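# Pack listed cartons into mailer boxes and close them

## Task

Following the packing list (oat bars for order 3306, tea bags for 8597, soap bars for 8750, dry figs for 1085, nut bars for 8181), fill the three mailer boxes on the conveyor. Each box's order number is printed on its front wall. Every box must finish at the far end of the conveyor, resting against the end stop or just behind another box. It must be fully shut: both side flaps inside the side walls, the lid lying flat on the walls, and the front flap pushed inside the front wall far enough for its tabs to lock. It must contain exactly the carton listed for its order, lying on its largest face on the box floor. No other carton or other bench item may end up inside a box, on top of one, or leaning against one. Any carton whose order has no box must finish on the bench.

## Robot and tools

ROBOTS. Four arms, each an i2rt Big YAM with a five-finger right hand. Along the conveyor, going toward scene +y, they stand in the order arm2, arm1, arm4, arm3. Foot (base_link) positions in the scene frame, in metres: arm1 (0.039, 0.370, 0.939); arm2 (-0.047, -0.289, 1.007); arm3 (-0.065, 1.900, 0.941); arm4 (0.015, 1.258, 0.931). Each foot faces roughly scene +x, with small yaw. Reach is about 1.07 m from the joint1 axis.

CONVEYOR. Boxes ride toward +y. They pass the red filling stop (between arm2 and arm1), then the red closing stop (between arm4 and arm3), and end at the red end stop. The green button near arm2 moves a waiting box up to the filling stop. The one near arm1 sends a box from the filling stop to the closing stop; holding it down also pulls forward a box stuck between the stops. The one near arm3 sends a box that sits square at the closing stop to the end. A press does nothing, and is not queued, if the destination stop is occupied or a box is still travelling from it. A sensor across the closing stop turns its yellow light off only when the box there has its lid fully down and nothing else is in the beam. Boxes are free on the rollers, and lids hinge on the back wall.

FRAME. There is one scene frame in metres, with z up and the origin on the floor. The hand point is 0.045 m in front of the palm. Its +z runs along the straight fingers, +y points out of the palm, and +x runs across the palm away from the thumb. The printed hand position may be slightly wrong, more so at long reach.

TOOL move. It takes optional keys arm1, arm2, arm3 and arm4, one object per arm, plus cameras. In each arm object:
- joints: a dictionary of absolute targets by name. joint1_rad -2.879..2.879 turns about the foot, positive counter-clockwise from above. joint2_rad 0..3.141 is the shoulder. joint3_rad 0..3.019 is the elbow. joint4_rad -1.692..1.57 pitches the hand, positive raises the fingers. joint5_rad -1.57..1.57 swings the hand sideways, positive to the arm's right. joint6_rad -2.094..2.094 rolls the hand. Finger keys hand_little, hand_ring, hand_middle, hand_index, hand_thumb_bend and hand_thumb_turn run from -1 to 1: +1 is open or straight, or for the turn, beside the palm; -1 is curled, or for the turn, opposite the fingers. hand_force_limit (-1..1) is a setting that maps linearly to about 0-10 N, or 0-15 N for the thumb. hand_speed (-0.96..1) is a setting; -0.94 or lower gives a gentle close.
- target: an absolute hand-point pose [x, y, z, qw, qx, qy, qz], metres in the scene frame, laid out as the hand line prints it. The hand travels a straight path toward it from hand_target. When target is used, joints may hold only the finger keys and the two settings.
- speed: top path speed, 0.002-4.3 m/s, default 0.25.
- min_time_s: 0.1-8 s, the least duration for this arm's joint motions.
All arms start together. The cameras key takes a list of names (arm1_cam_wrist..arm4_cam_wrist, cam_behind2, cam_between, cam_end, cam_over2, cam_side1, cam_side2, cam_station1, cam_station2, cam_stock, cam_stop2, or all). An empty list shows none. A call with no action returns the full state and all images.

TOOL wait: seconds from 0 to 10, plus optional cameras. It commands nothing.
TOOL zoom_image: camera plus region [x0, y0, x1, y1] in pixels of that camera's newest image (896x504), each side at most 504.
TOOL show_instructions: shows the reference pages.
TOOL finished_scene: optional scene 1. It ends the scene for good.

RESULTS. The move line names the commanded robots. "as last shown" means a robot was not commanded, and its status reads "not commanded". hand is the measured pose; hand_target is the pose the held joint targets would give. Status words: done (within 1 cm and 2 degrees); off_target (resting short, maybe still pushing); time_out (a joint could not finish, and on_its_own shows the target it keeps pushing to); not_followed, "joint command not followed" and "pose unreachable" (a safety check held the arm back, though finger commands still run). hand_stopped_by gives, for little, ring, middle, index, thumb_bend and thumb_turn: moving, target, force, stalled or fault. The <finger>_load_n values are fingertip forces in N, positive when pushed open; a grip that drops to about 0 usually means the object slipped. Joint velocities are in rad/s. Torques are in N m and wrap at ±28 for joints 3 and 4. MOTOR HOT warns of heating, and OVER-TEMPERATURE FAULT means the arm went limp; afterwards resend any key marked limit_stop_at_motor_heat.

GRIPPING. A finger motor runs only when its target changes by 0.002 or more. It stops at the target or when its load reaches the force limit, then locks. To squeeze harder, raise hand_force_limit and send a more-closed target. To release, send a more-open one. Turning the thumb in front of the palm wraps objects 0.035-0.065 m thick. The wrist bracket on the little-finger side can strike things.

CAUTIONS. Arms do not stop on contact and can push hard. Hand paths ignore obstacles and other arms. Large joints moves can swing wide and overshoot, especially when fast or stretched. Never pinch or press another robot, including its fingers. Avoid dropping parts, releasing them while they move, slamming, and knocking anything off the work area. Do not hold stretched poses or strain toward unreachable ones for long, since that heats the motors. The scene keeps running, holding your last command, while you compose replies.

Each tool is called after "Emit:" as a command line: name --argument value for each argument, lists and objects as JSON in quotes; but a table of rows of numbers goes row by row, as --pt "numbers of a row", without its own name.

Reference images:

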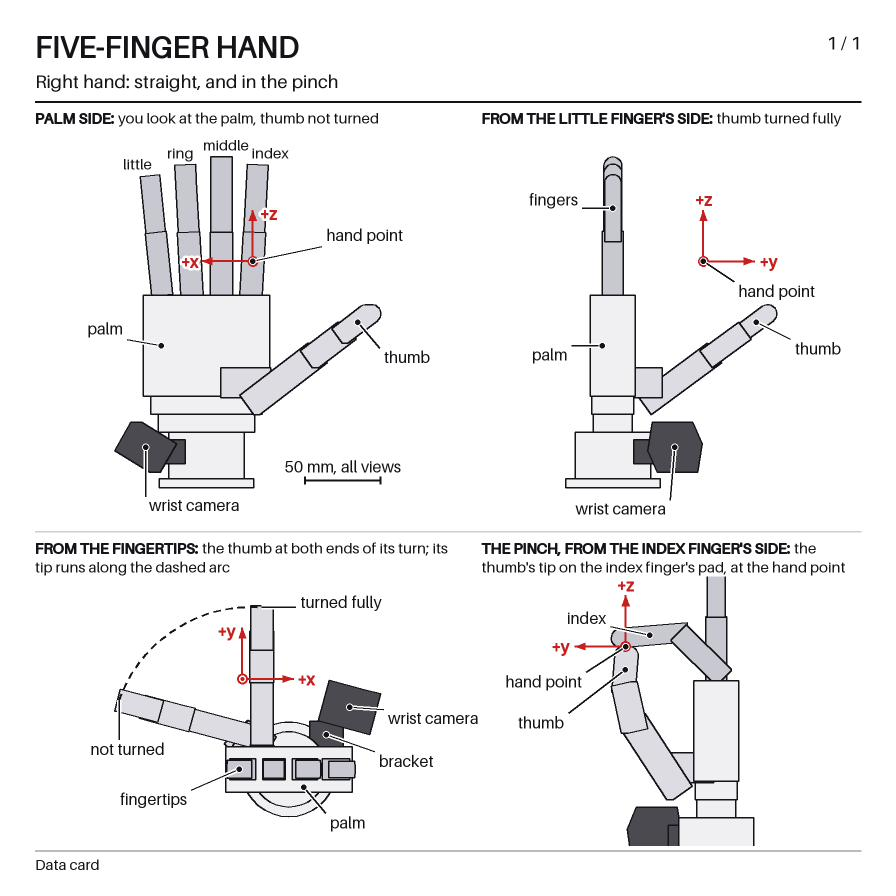

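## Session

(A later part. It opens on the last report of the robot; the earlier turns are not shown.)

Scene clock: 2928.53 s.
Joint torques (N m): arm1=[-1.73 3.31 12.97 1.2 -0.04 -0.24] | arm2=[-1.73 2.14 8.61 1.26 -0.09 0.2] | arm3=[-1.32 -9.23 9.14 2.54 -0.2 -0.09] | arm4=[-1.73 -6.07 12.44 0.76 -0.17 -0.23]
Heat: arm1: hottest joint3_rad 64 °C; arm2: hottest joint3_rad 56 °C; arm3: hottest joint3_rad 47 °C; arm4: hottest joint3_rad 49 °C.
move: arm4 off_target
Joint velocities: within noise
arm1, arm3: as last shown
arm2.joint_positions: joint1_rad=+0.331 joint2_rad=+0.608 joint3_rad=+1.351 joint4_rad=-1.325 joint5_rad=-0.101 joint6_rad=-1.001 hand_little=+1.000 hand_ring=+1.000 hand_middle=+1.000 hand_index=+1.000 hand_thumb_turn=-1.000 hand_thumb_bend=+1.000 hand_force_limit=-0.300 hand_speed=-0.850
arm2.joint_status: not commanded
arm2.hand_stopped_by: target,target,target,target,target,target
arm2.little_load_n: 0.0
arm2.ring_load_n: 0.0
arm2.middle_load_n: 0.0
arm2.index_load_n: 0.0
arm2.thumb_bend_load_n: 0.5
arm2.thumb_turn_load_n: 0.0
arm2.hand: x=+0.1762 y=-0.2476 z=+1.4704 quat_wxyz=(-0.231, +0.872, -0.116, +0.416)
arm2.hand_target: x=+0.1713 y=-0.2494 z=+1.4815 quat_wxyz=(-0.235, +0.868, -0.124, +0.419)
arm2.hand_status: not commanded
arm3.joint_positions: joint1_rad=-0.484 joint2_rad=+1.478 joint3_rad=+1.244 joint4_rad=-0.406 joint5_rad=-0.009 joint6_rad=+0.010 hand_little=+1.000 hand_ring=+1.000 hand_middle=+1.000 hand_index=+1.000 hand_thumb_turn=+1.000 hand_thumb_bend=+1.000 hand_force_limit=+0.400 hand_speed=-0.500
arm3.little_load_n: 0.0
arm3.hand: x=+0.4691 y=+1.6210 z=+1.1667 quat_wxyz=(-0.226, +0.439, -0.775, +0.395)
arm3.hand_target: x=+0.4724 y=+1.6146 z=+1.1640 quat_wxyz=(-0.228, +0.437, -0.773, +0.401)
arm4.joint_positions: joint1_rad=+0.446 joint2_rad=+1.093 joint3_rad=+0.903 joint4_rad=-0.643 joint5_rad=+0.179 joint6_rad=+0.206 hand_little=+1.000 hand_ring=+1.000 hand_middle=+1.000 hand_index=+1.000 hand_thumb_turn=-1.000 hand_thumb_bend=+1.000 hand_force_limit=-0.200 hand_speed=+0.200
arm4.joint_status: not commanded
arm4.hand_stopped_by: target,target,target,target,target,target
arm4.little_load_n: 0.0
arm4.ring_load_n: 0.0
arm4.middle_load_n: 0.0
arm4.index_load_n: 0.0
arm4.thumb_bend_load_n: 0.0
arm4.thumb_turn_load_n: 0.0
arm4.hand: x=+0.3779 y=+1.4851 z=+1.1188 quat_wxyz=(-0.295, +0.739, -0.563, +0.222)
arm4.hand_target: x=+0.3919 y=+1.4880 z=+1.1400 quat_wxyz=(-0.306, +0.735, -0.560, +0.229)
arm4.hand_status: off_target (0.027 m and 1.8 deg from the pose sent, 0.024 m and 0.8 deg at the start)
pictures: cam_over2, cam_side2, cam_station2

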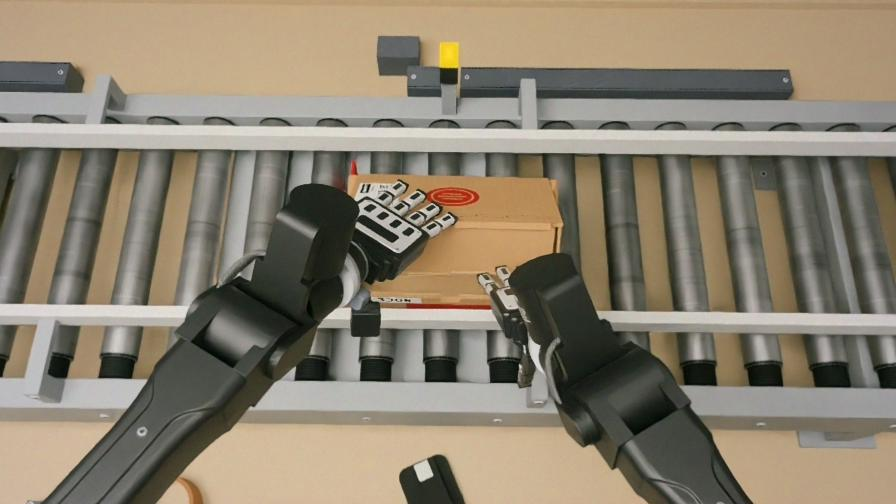

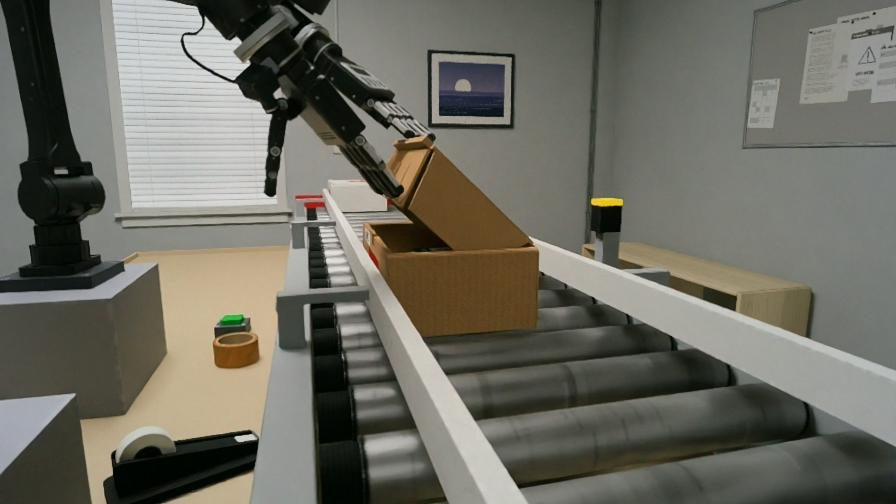

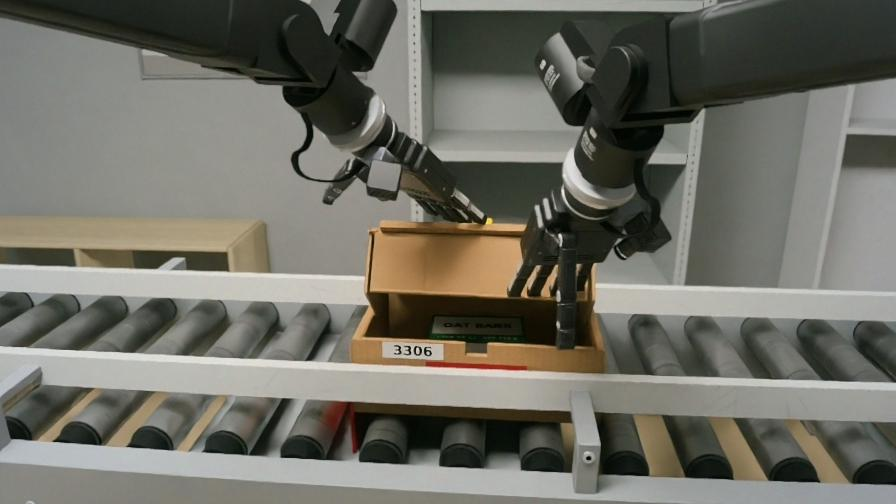

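Emit:
move --arm3 '{"target":[0.464,1.615,1.135,0.2309,-0.4435,0.7681,-0.3999],"speed":0.08}' --arm4 '{"target":[0.39,1.485,1.132,0.3036,-0.7329,0.5624,-0.2330],"speed":0.08}'

Emit:
move --arm3 '{"target":[0.454,1.615,1.105,0.2309,-0.4435,0.7681,-0.3999],"speed":0.08}' --arm4 '{"target":[0.387,1.485,1.122,0.3036,-0.7329,0.5624,-0.2330],"speed":0.08}' --cameras '["cam_side2","cam_over2","cam_station2"]'

Emit:
zoom_image --camera "cam_side2" --region '[230, 40, 580, 340]'

Scene clock: 2936.60 s.
Joint torques (N m): arm1=[-1.73 3.31 12.97 1.2 -0.04 -0.24] | arm2=[-1.73 2.14 8.61 1.28 -0.09 0.2] | arm3=[-1.38 -8.41 7.5 2.13 -0.42 -0.14] | arm4=[-1.67 -6.53 10.67 1.51 0.16 -0.21]
Heat: arm1: hottest joint3_rad 64 °C; arm2: hottest joint3_rad 56 °C; arm3: hottest joint3_rad 48 °C; arm4: hottest joint3_rad 49 °C.
move: arm3 off_target; arm4 off_target
Joint velocities: within noise
arm1, arm2: as last shown
arm2.thumb_bend_load_n: 0.0
arm3.joint_positions: joint1_rad=-0.495 joint2_rad=+1.469 joint3_rad=+1.186 joint4_rad=-0.312 joint5_rad=-0.026 joint6_rad=-0.016 hand_little=+1.000 hand_ring=+1.000 hand_middle=+1.000 hand_index=+1.000 hand_thumb_turn=+1.000 hand_thumb_bend=+1.000 hand_force_limit=+0.400 hand_speed=-0.500
arm3.joint_status: not commanded
arm3.hand_stopped_by: target,target,target,target,target,target
arm3.little_load_n: 0.0
arm3.ring_load_n: 0.0
arm3.middle_load_n: 0.0
arm3.index_load_n: 0.0
arm3.thumb_bend_load_n: 0.0
arm3.thumb_turn_load_n: 0.0
arm3.hand: x=+0.4668 y=+1.6167 z=+1.1568 quat_wxyz=(-0.234, +0.443, -0.760, +0.413)
arm3.hand_target: x=+0.4627 y=+1.6144 z=+1.1366 quat_wxyz=(-0.229, +0.447, -0.765, +0.402)
arm3.hand_status: off_target (0.022 m and 1.8 deg from the pose sent, 0.033 m and 1.2 deg at the start)
arm4.joint_positions: joint1_rad=+0.446 joint2_rad=+1.093 joint3_rad=+0.903 joint4_rad=-0.643 joint5_rad=+0.178 joint6_rad=+0.204 hand_little=+1.000 hand_ring=+1.000 hand_middle=+1.000 hand_index=+1.000 hand_thumb_turn=-1.000 hand_thumb_bend=+1.000 hand_force_limit=-0.200 hand_speed=+0.200
arm4.joint_status: not commanded
arm4.hand_stopped_by: target,target,target,target,target,target
arm4.little_load_n: 0.0
arm4.ring_load_n: -0.5
arm4.middle_load_n: -1.0
arm4.index_load_n: 0.0
arm4.thumb_bend_load_n: 0.0
arm4.thumb_turn_load_n: 0.0
arm4.hand: x=+0.3777 y=+1.4852 z=+1.1187 quat_wxyz=(-0.295, +0.740, -0.563, +0.222)
arm4.hand_target: x=+0.3892 y=+1.4859 z=+1.1319 quat_wxyz=(-0.305, +0.734, -0.561, +0.231)
arm4.hand_status: off_target (0.018 m and 1.9 deg from the pose sent, 0.018 m and 1.8 deg at the start)
pictures: none

Scene clock: 2937.70 s.
Joint torques (N m): arm1=[-1.73 3.31 12.96 1.2 -0.04 -0.24] | arm2=[-1.67 2.14 8.61 1.25 -0.09 0.2] | arm3=[-1.2 -7.36 7.86 2.3 -0.39 -0.08] | arm4=[-1.32 -6.65 9.36 2.41 0.26 -0.16]
Heat: arm1: hottest joint3_rad 64 °C; arm2: hottest joint3_rad 56 °C; arm3: hottest joint3_rad 48 °C; arm4: hottest joint3_rad 49 °C.
move: arm3 off_target; arm4 off_target
Joint velocities: within noise
arm1, arm2: as last shown
arm3.joint_positions: joint1_rad=-0.518 joint2_rad=+1.466 joint3_rad=+1.100 joint4_rad=-0.236 joint5_rad=-0.035 joint6_rad=-0.016 hand_little=+1.000 hand_ring=+1.000 hand_middle=+1.000 hand_index=+1.000 hand_thumb_turn=+1.000 hand_thumb_bend=+1.000 hand_force_limit=+0.400 hand_speed=-0.500
arm3.joint_status: not commanded
arm3.hand_stopped_by: target,target,target,target,target,target
arm3.little_load_n: 0.0
arm3.ring_load_n: 0.0
arm3.middle_load_n: 0.0
arm3.index_load_n: 0.0
arm3.thumb_bend_load_n: 0.0
arm3.thumb_turn_load_n: 0.0
arm3.hand: x=+0.4505 y=+1.6124 z=+1.1259 quat_wxyz=(-0.232, +0.437, -0.766, +0.411)
arm3.hand_target: x=+0.4497 y=+1.6102 z=+1.1051 quat_wxyz=(-0.229, +0.439, -0.771, +0.401)
arm3.hand_status: off_target (0.021 m and 1.5 deg from the pose sent, 0.053 m and 1.8 deg at the start)
arm4.joint_positions: joint1_rad=+0.446 joint2_rad=+1.093 joint3_rad=+0.893 joint4_rad=-0.640 joint5_rad=+0.184 joint6_rad=+0.204 hand_little=+1.000 hand_ring=+1.000 hand_middle=+1.000 hand_index=+1.000 hand_thumb_turn=-1.000 hand_thumb_bend=+1.000 hand_force_limit=-0.200 hand_speed=+0.200
arm4.joint_status: not commanded
arm4.hand_stopped_by: target,target,target,target,target,target
arm4.little_load_n: 0.0
arm4.ring_load_n: 0.0
arm4.middle_load_n: -1.0
arm4.index_load_n: -0.5
arm4.thumb_bend_load_n: 0.0
arm4.thumb_turn_load_n: 0.0
arm4.hand: x=+0.3765 y=+1.4831 z=+1.1144 quat_wxyz=(-0.291, +0.740, -0.564, +0.223)
arm4.hand_target: x=+0.3869 y=+1.4850 z=+1.1221 quat_wxyz=(-0.304, +0.733, -0.562, +0.233)
arm4.hand_status: off_target (0.013 m and 2.0 deg from the pose sent, 0.010 m and 1.9 deg at the start)
pictures: cam_over2, cam_side2, cam_station2

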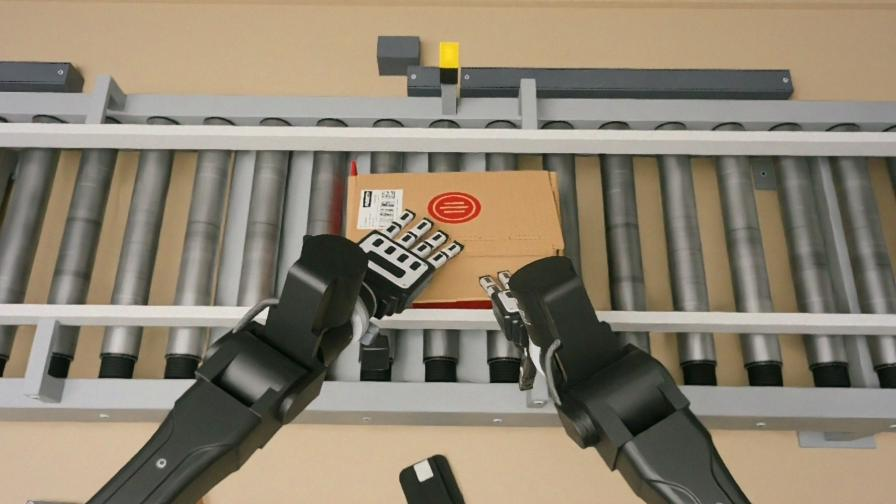

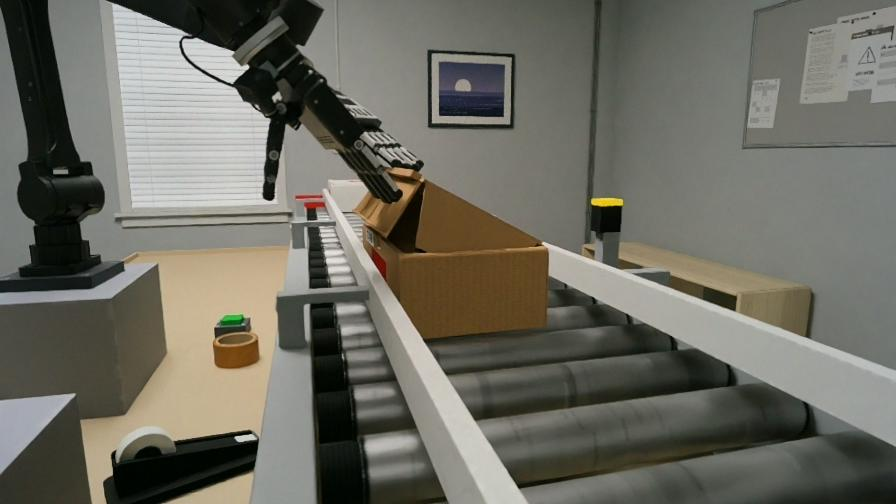

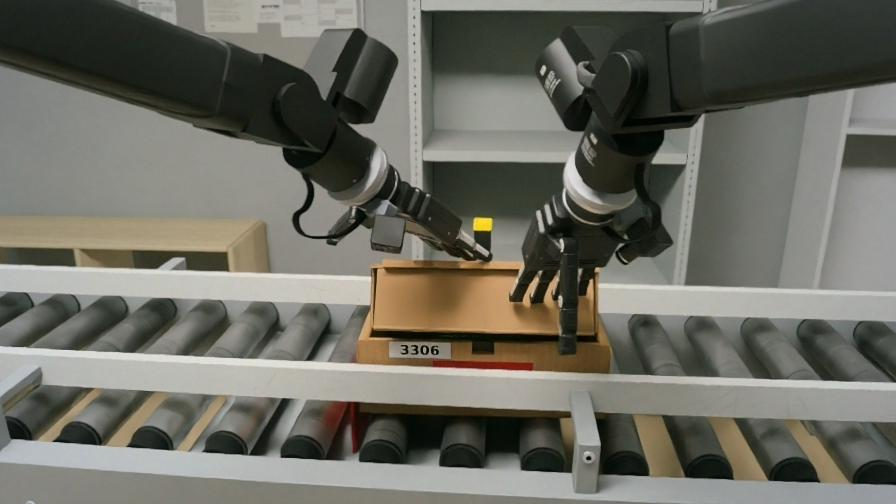

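Scaled by 1.440 from the camera's image (finer frame: 1280x720).

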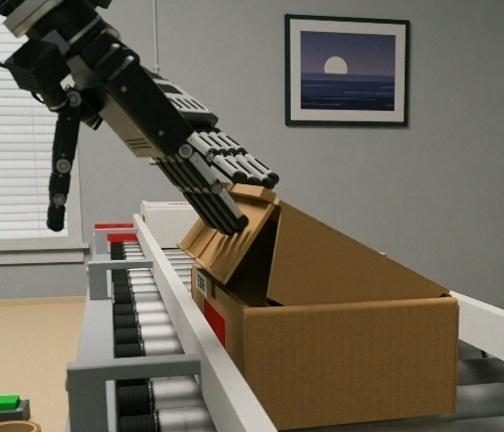

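Emit:
move --arm3 '{"target":[0.454,1.615,1.12,0.2309,-0.4435,0.7681,-0.3999],"speed":0.08}' --arm4 '{"target":[0.405,1.485,1.125,0.3036,-0.7329,0.5624,-0.2330],"speed":0.08}' --cameras '["cam_side2","cam_over2","cam_station2"]'

Emit:
zoom_image --camera "cam_side2" --region '[330, 120, 580, 340]'

Emit:
zoom_image --camera "cam_station2" --region '[340, 200, 640, 400]'

Scene clock: 2949.30 s.
Joint torques (N m): arm1=[-1.73 3.31 12.94 1.2 -0.04 -0.24] | arm2=[-1.73 2.08 8.59 1.28 -0.09 0.2] | arm3=[-0.26 -8.23 10.1 0.87 -0.37 -0.08] | arm4=[-2.14 -6.24 11.79 2.06 -0.05 -0.26]
Heat: arm1: hottest joint3_rad 64 °C; arm2: hottest joint3_rad 56 °C; arm3: hottest joint3_rad 49 °C; arm4: hottest joint3_rad 50 °C.
move: arm3 done; arm4 off_target
Joint velocities: within noise
arm1, arm2: as last shown
arm1.ring_load_n: -0.5
arm2.little_load_n: 0.5
arm2.thumb_bend_load_n: -0.5
arm3.joint_positions: joint1_rad=-0.518 joint2_rad=+1.466 joint3_rad=+1.100 joint4_rad=-0.236 joint5_rad=-0.035 joint6_rad=-0.016 hand_little=+1.000 hand_ring=+1.000 hand_middle=+1.000 hand_index=+1.000 hand_thumb_turn=+1.000 hand_thumb_bend=+1.000 hand_force_limit=+0.400 hand_speed=-0.500
arm3.joint_status: not commanded
arm3.hand_stopped_by: target,target,target,target,target,target
arm3.little_load_n: 0.0
arm3.ring_load_n: 0.0
arm3.middle_load_n: 0.0
arm3.index_load_n: 0.0
arm3.thumb_bend_load_n: 0.0
arm3.thumb_turn_load_n: -0.5
arm3.hand: x=+0.4505 y=+1.6124 z=+1.1259 quat_wxyz=(-0.232, +0.437, -0.766, +0.411)
arm3.hand_target: x=+0.4538 y=+1.6150 z=+1.1201 quat_wxyz=(-0.231, +0.443, -0.768, +0.400)
arm3.hand_status: done (0.007 m and 1.5 deg from the pose sent, 0.007 m and 1.5 deg at the start)
arm4.joint_positions: joint1_rad=+0.432 joint2_rad=+1.123 joint3_rad=+0.893 joint4_rad=-0.626 joint5_rad=+0.175 joint6_rad=+0.194 hand_little=+1.000 hand_ring=+1.000 hand_middle=+1.000 hand_index=+1.000 hand_thumb_turn=-1.000 hand_thumb_bend=+1.000 hand_force_limit=-0.200 hand_speed=+0.200
arm4.joint_status: not commanded
arm4.hand_stopped_by: target,target,target,target,target,target
arm4.little_load_n: 0.0
arm4.ring_load_n: 0.0
arm4.middle_load_n: 0.0
arm4.index_load_n: -0.5
arm4.thumb_bend_load_n: 0.0
arm4.thumb_turn_load_n: 0.5
arm4.hand: x=+0.3827 y=+1.4813 z=+1.1037 quat_wxyz=(-0.283, +0.743, -0.565, +0.220)
arm4.hand_target: x=+0.4036 y=+1.4846 z=+1.1247 quat_wxyz=(-0.303, +0.733, -0.562, +0.233)
arm4.hand_status: off_target (0.031 m and 3.1 deg from the pose sent, 0.030 m and 2.0 deg at the start)
pictures: cam_over2, cam_side2, cam_station2

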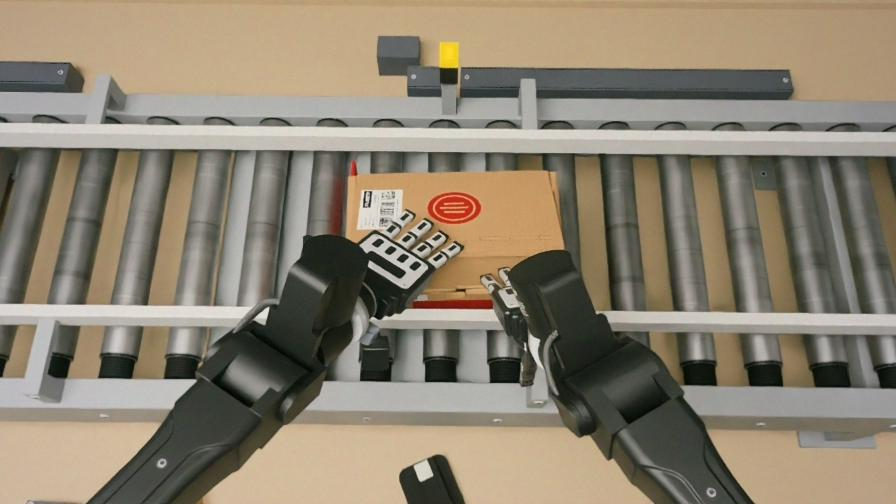

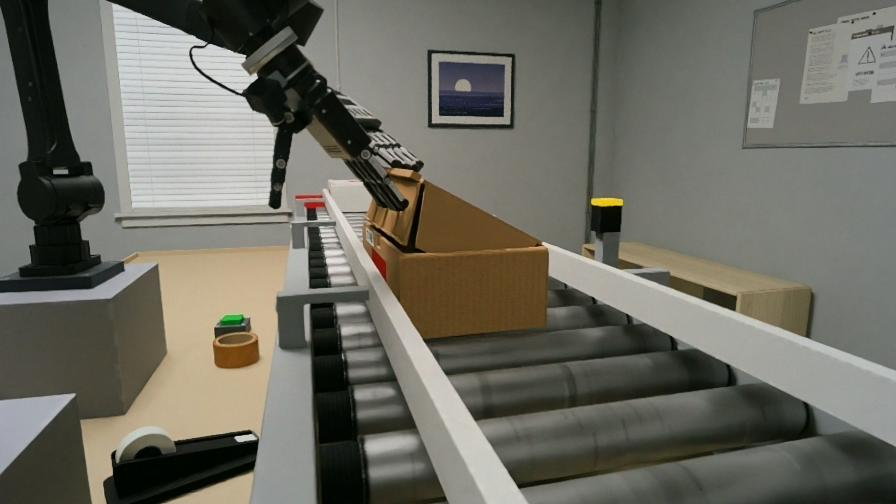

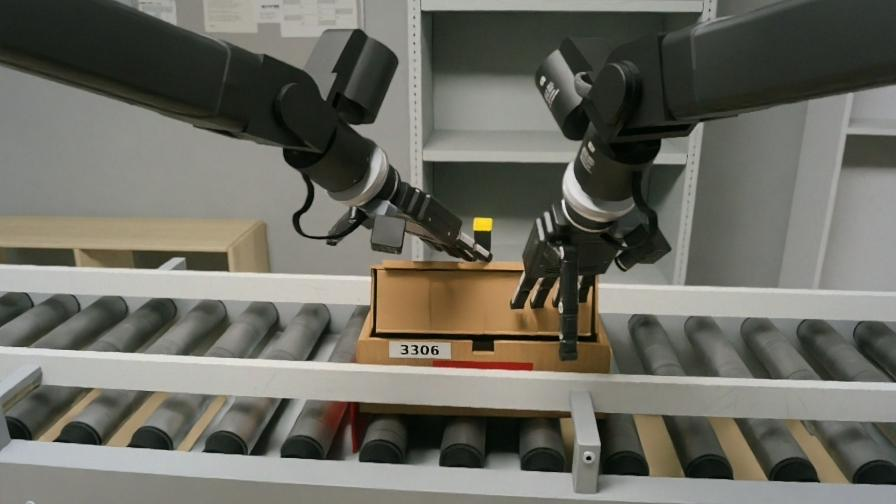

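Scaled by 2.016 from the camera's image (finer frame: 1280x720).

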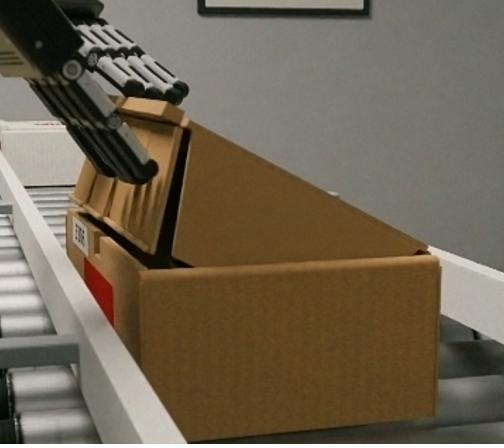

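Scaled by 1.680 from the camera's image (finer frame: 1280x720).

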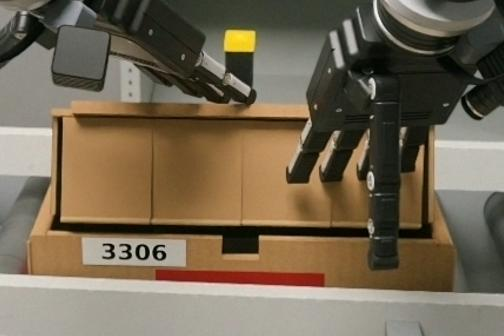

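Emit:
move --arm3 '{"target":[0.45,1.615,1.09,0.2309,-0.4435,0.7681,-0.3999],"speed":0.06}' --arm4 '{"target":[0.405,1.485,1.12,0.3036,-0.7329,0.5624,-0.2330],"speed":0.06}' --cameras '["cam_side2","cam_over2","cam_station2"]'

Emit:
zoom_image --camera "cam_side2" --region '[330, 120, 580, 340]'

Emit:
zoom_image --camera "cam_station2" --region '[340, 200, 640, 400]'

Scene clock: 2956.10 s.
Joint torques (N m): arm1=[-1.73 3.31 12.97 1.2 -0.04 -0.24] | arm2=[-1.79 2.14 8.59 1.26 -0.09 0.2] | arm3=[-0.67 -6.95 7.5 2.11 -0.44 -0.11] | arm4=[-1.9 -6.95 11.04 2.45 -0.04 -0.25]
Heat: arm1: hottest joint3_rad 64 °C; arm2: hottest joint3_rad 56 °C; arm3: hottest joint3_rad 49 °C; arm4: hottest joint3_rad 51 °C.
move: arm3 off_target; arm4 off_target
Joint velocities: within noise
arm1, arm2: as last shown
arm1.ring_load_n: 0.0
arm2.little_load_n: 0.0
arm2.thumb_bend_load_n: 0.0
arm3.joint_positions: joint1_rad=-0.521 joint2_rad=+1.467 joint3_rad=+1.069 joint4_rad=-0.190 joint5_rad=-0.038 joint6_rad=-0.016 hand_little=+1.000 hand_ring=+1.000 hand_middle=+1.000 hand_index=+1.000 hand_thumb_turn=+1.000 hand_thumb_bend=+1.000 hand_force_limit=+0.400 hand_speed=-0.500
arm3.joint_status: not commanded
arm3.hand_stopped_by: target,target,target,target,target,target
arm3.little_load_n: 0.5
arm3.ring_load_n: 0.0
arm3.middle_load_n: 0.0
arm3.index_load_n: 0.0
arm3.thumb_bend_load_n: 0.0
arm3.thumb_turn_load_n: 0.0
arm3.hand: x=+0.4489 y=+1.6119 z=+1.1170 quat_wxyz=(-0.236, +0.435, -0.763, +0.416)
arm3.hand_target: x=+0.4477 y=+1.6145 z=+1.0911 quat_wxyz=(-0.231, +0.443, -0.769, +0.400)
arm3.hand_status: off_target (0.027 m and 2.3 deg from the pose sent, 0.036 m and 1.5 deg at the start)
arm4.joint_positions: joint1_rad=+0.429 joint2_rad=+1.134 joint3_rad=+0.893 joint4_rad=-0.621 joint5_rad=+0.175 joint6_rad=+0.194 hand_little=+1.000 hand_ring=+1.000 hand_middle=+1.000 hand_index=+1.000 hand_thumb_turn=-1.000 hand_thumb_bend=+1.000 hand_force_limit=-0.200 hand_speed=+0.200
arm4.joint_status: not commanded
arm4.hand_stopped_by: target,target,target,target,target,target
arm4.little_load_n: 0.0
arm4.ring_load_n: 0.0
arm4.middle_load_n: -1.0
arm4.index_load_n: 0.0
arm4.thumb_bend_load_n: 0.0
arm4.thumb_turn_load_n: 0.0
arm4.hand: x=+0.3847 y=+1.4809 z=+1.1000 quat_wxyz=(-0.280, +0.743, -0.567, +0.219)
arm4.hand_target: x=+0.4042 y=+1.4843 z=+1.1199 quat_wxyz=(-0.303, +0.733, -0.563, +0.233)
arm4.hand_status: off_target (0.029 m and 3.4 deg from the pose sent, 0.028 m and 3.1 deg at the start)
pictures: cam_over2, cam_side2, cam_station2

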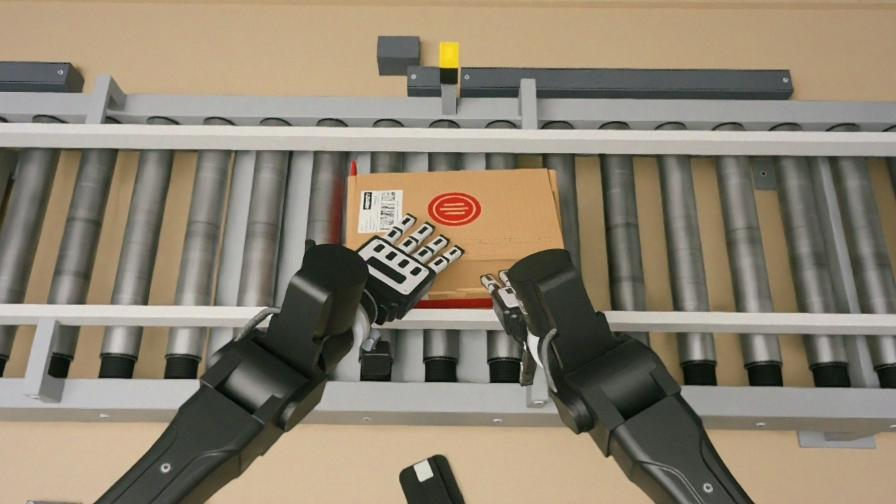

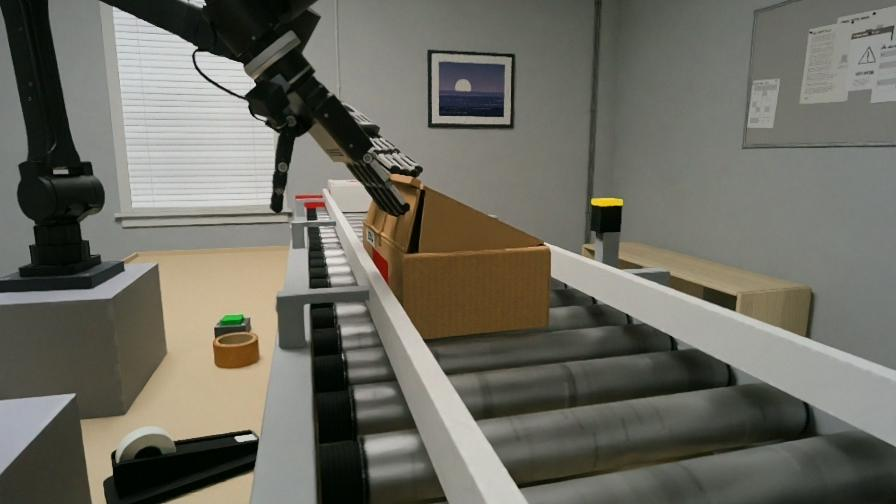

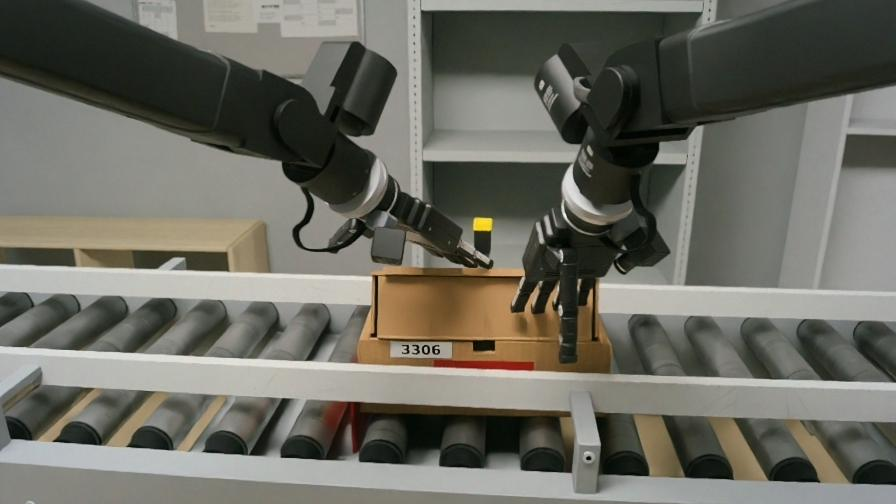

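Scaled by 2.016 from the camera's image (finer frame: 1280x720).

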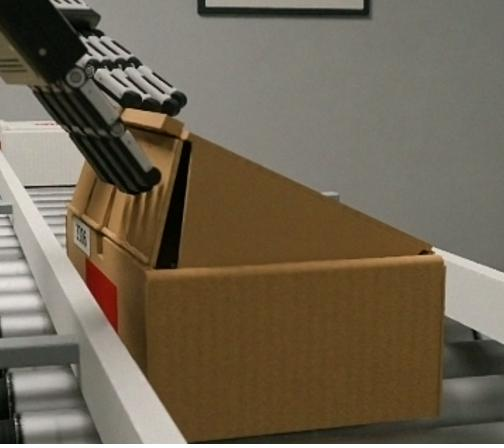

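Scaled by 1.680 from the camera's image (finer frame: 1280x720).

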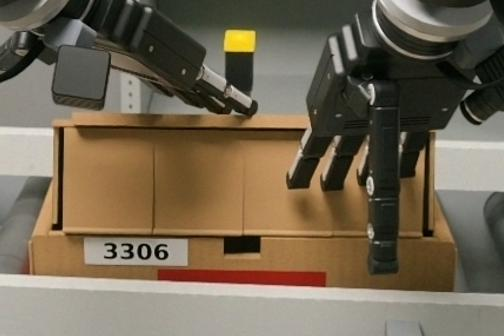

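Emit:
move --arm4 '{"target":[0.413,1.49,1.12,0.3036,-0.7329,0.5624,-0.2330],"speed":0.06}' --cameras '["cam_side2","cam_stop2","cam_station2","cam_over2"]'

Emit:
zoom_image --camera "cam_stop2" --region '[440, 80, 760, 360]'

Emit:
zoom_image --camera "cam_side2" --region '[340, 150, 480, 290]'

Scene clock: 2963.20 s.
Joint torques (N m): arm1=[-1.73 3.31 12.97 1.21 -0.04 -0.24] | arm2=[-1.67 2.14 8.58 1.26 -0.09 0.19] | arm3=[-0.62 -7.06 7.49 1.96 -0.37 -0.11] | arm4=[-1.85 -5.66 12.18 2.52 -0.03 -0.25]
Heat: arm1: hottest joint3_rad 64 °C; arm2: hottest joint3_rad 56 °C; arm3: hottest joint3_rad 48 °C; arm4: hottest joint3_rad 51 °C.
move: arm4 off_target
Joint velocities: within noise
arm1, arm2, arm3: as last shown
arm2.thumb_turn_load_n: 0.5
arm3.joint_positions: joint1_rad=-0.521 joint2_rad=+1.469 joint3_rad=+1.069 joint4_rad=-0.185 joint5_rad=-0.040 joint6_rad=-0.016 hand_little=+1.000 hand_ring=+1.000 hand_middle=+1.000 hand_index=+1.000 hand_thumb_turn=+1.000 hand_thumb_bend=+1.000 hand_force_limit=+0.400 hand_speed=-0.500
arm3.little_load_n: 0.0
arm3.hand: x=+0.4498 y=+1.6116 z=+1.1171 quat_wxyz=(-0.237, +0.435, -0.762, +0.417)
arm3.hand_target: x=+0.4477 y=+1.6145 z=+1.0913 quat_wxyz=(-0.231, +0.442, -0.769, +0.400)
arm4.joint_positions: joint1_rad=+0.429 joint2_rad=+1.140 joint3_rad=+0.895 joint4_rad=-0.617 joint5_rad=+0.178 joint6_rad=+0.194 hand_little=+1.000 hand_ring=+1.000 hand_middle=+1.000 hand_index=+1.000 hand_thumb_turn=-1.000 hand_thumb_bend=+1.000 hand_force_limit=-0.200 hand_speed=+0.200
arm4.joint_status: not commanded
arm4.hand_stopped_by: target,target,target,target,target,target
arm4.little_load_n: 0.0
arm4.ring_load_n: -0.5
arm4.middle_load_n: -1.5
arm4.index_load_n: 0.0
arm4.thumb_bend_load_n: 0.0
arm4.thumb_turn_load_n: 0.0
arm4.hand: x=+0.3867 y=+1.4814 z=+1.0989 quat_wxyz=(-0.279, +0.743, -0.567, +0.220)
arm4.hand_target: x=+0.4115 y=+1.4888 z=+1.1201 quat_wxyz=(-0.303, +0.733, -0.563, +0.234)
arm4.hand_status: off_target (0.035 m and 3.4 deg from the pose sent, 0.036 m and 3.4 deg at the start)
pictures: cam_over2, cam_side2, cam_station2, cam_stop2

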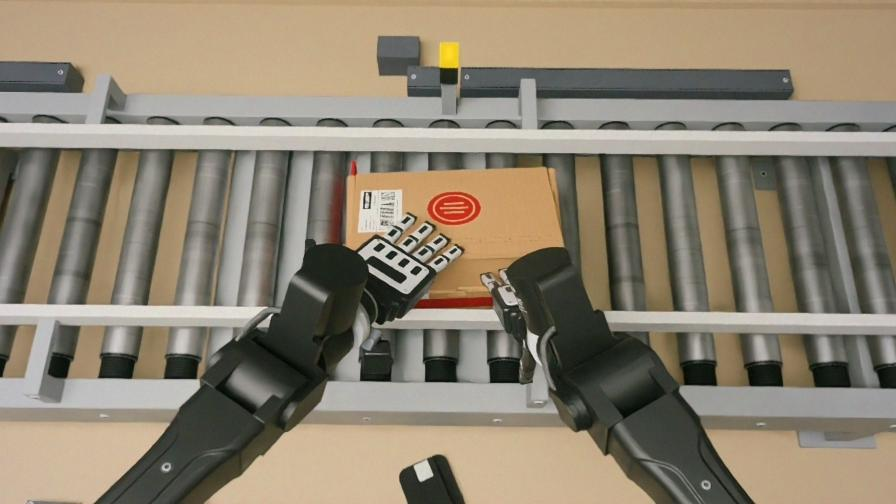

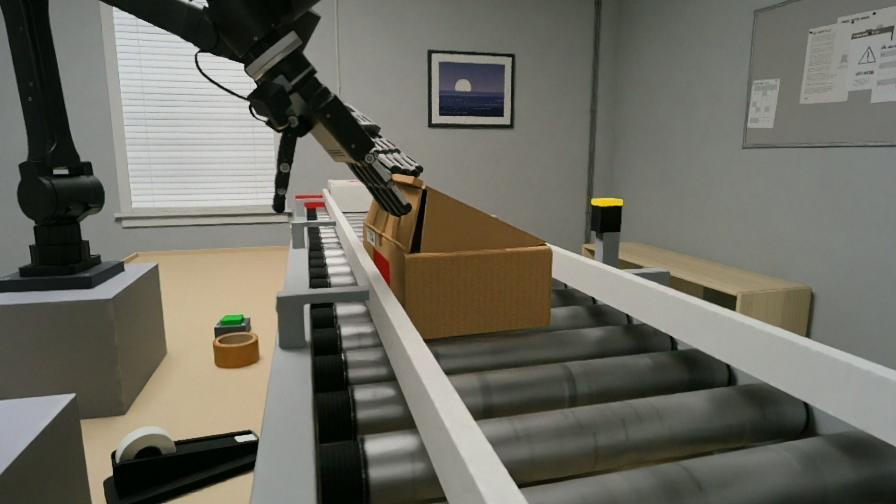

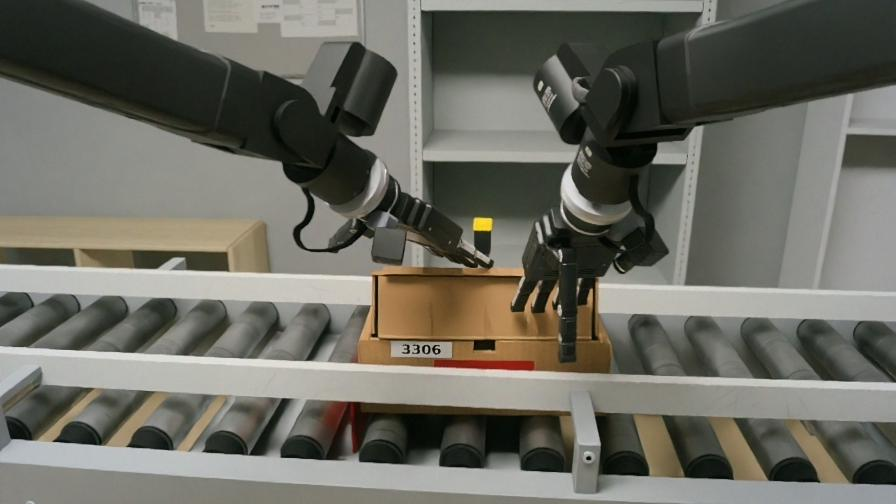

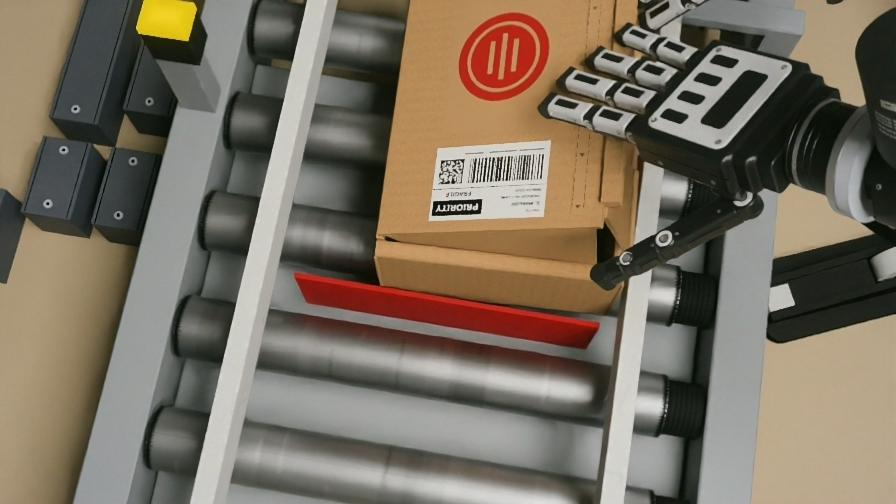

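Scaled by 1.575 from the camera's image (finer frame: 1280x720).

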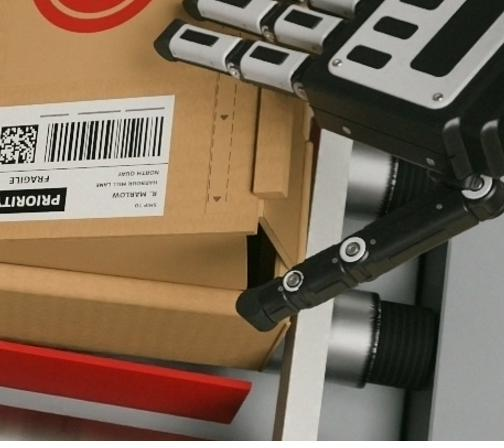

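Scaled by 3.600 from the camera's image (finer frame: 1280x720).

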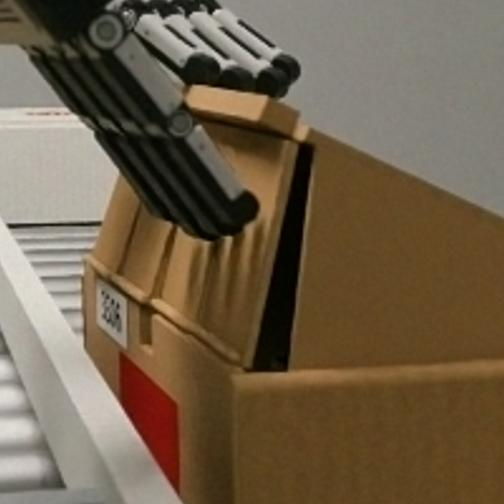

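Emit:
move --arm3 '{"target":[0.45,1.615,1.105,0.2309,-0.4435,0.7681,-0.3999],"speed":0.06,"joints":{"hand_thumb_turn":-1}}' --cameras '["cam_side2","cam_stop2","cam_station2","arm3_cam_wrist"]'

Emit:
zoom_image --camera "cam_stop2" --region '[440, 80, 760, 360]'

Emit:
zoom_image --camera "cam_station2" --region '[340, 200, 640, 400]'

Scene clock: 2970.67 s.
Joint torques (N m): arm1=[-1.79 3.31 12.97 1.21 -0.04 -0.24] | arm2=[-1.73 2.14 8.61 1.26 -0.09 0.2] | arm3=[-0.38 -8 9.63 0.55 -0.33 -0.11] | arm4=[-1.79 -5.66 12.16 2.54 -0.02 -0.24]
Heat: arm1: hottest joint3_rad 64 °C; arm2: hottest joint3_rad 56 °C; arm3: hottest joint3_rad 48 °C; arm4: hottest joint3_rad 51 °C.
move: arm3 off_target
Joint velocities: within noise
arm1, arm2, arm4: as last shown
arm2.thumb_turn_load_n: 0.0
arm3.joint_positions: joint1_rad=-0.521 joint2_rad=+1.469 joint3_rad=+1.069 joint4_rad=-0.185 joint5_rad=-0.040 joint6_rad=-0.016 hand_little=+1.000 hand_ring=+1.000 hand_middle=+1.000 hand_index=+1.000 hand_thumb_turn=-1.000 hand_thumb_bend=+1.000 hand_force_limit=+0.400 hand_speed=-0.500
arm3.joint_status: all done
arm3.hand_stopped_by: target,target,target,target,target,target
arm3.little_load_n: 0.0
arm3.ring_load_n: 0.0
arm3.middle_load_n: 0.0
arm3.index_load_n: 0.0
arm3.thumb_bend_load_n: 0.0
arm3.thumb_turn_load_n: 0.0
arm3.hand: x=+0.4498 y=+1.6116 z=+1.1171 quat_wxyz=(-0.237, +0.435, -0.762, +0.417)
arm3.hand_target: x=+0.4496 y=+1.6152 z=+1.1053 quat_wxyz=(-0.231, +0.443, -0.768, +0.400)
arm3.hand_status: off_target (0.013 m and 2.4 deg from the pose sent, 0.013 m and 2.4 deg at the start)
arm4.ring_load_n: 0.0
pictures: arm3_cam_wrist, cam_side2, cam_station2, cam_stop2

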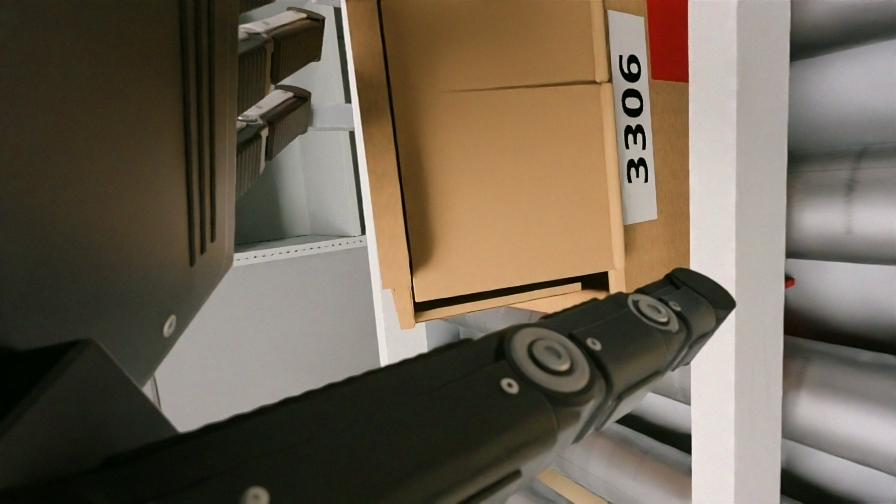

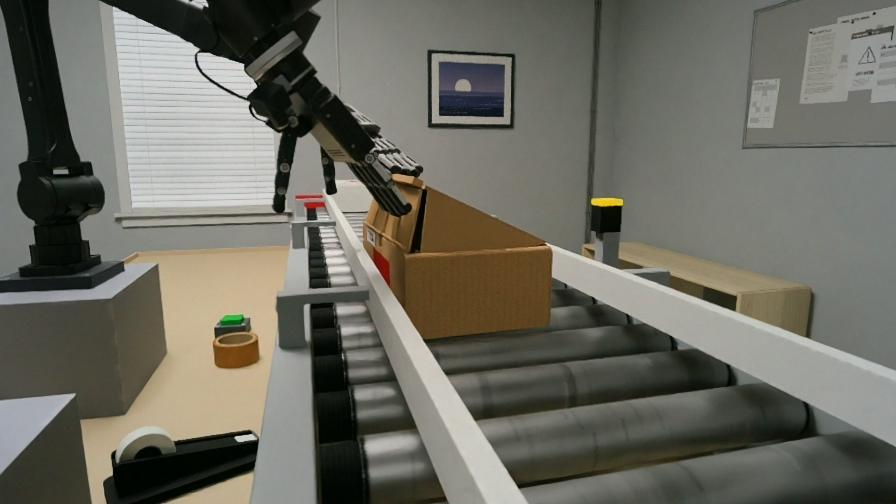

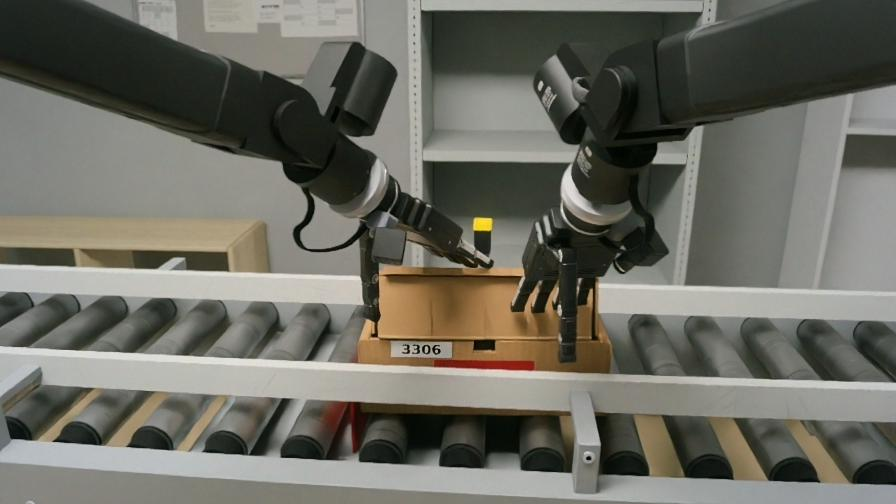

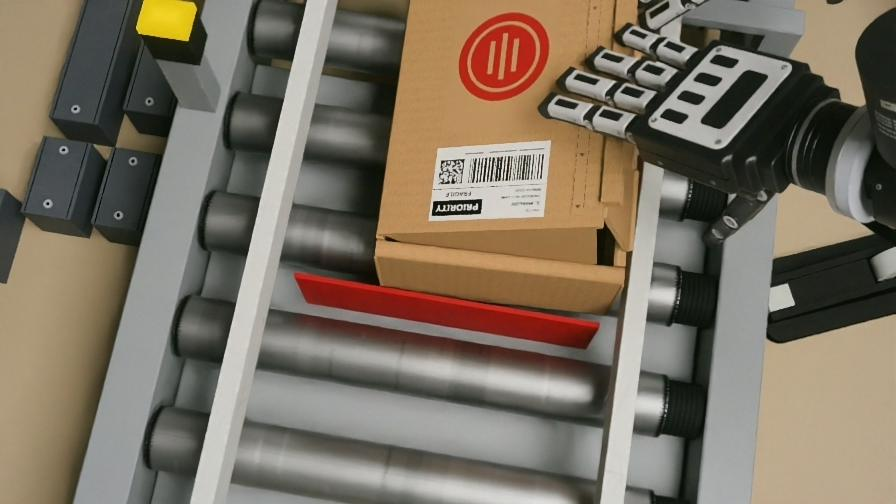

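Scaled by 1.575 from the camera's image (finer frame: 1280x720).

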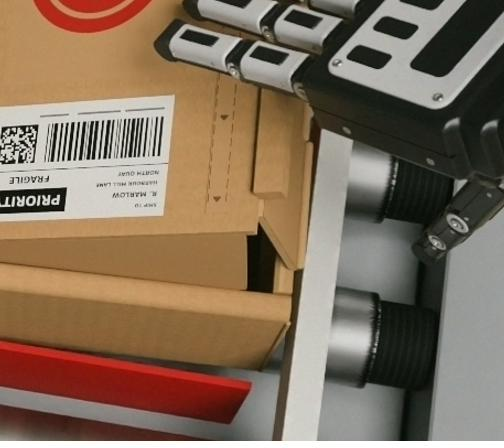

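Scaled by 1.680 from the camera's image (finer frame: 1280x720).

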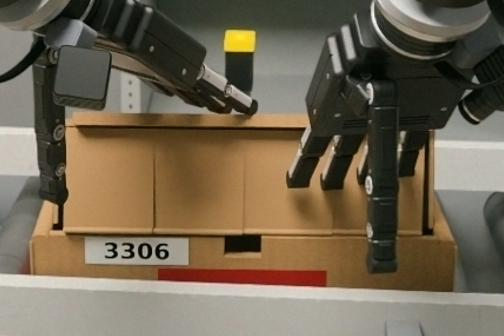

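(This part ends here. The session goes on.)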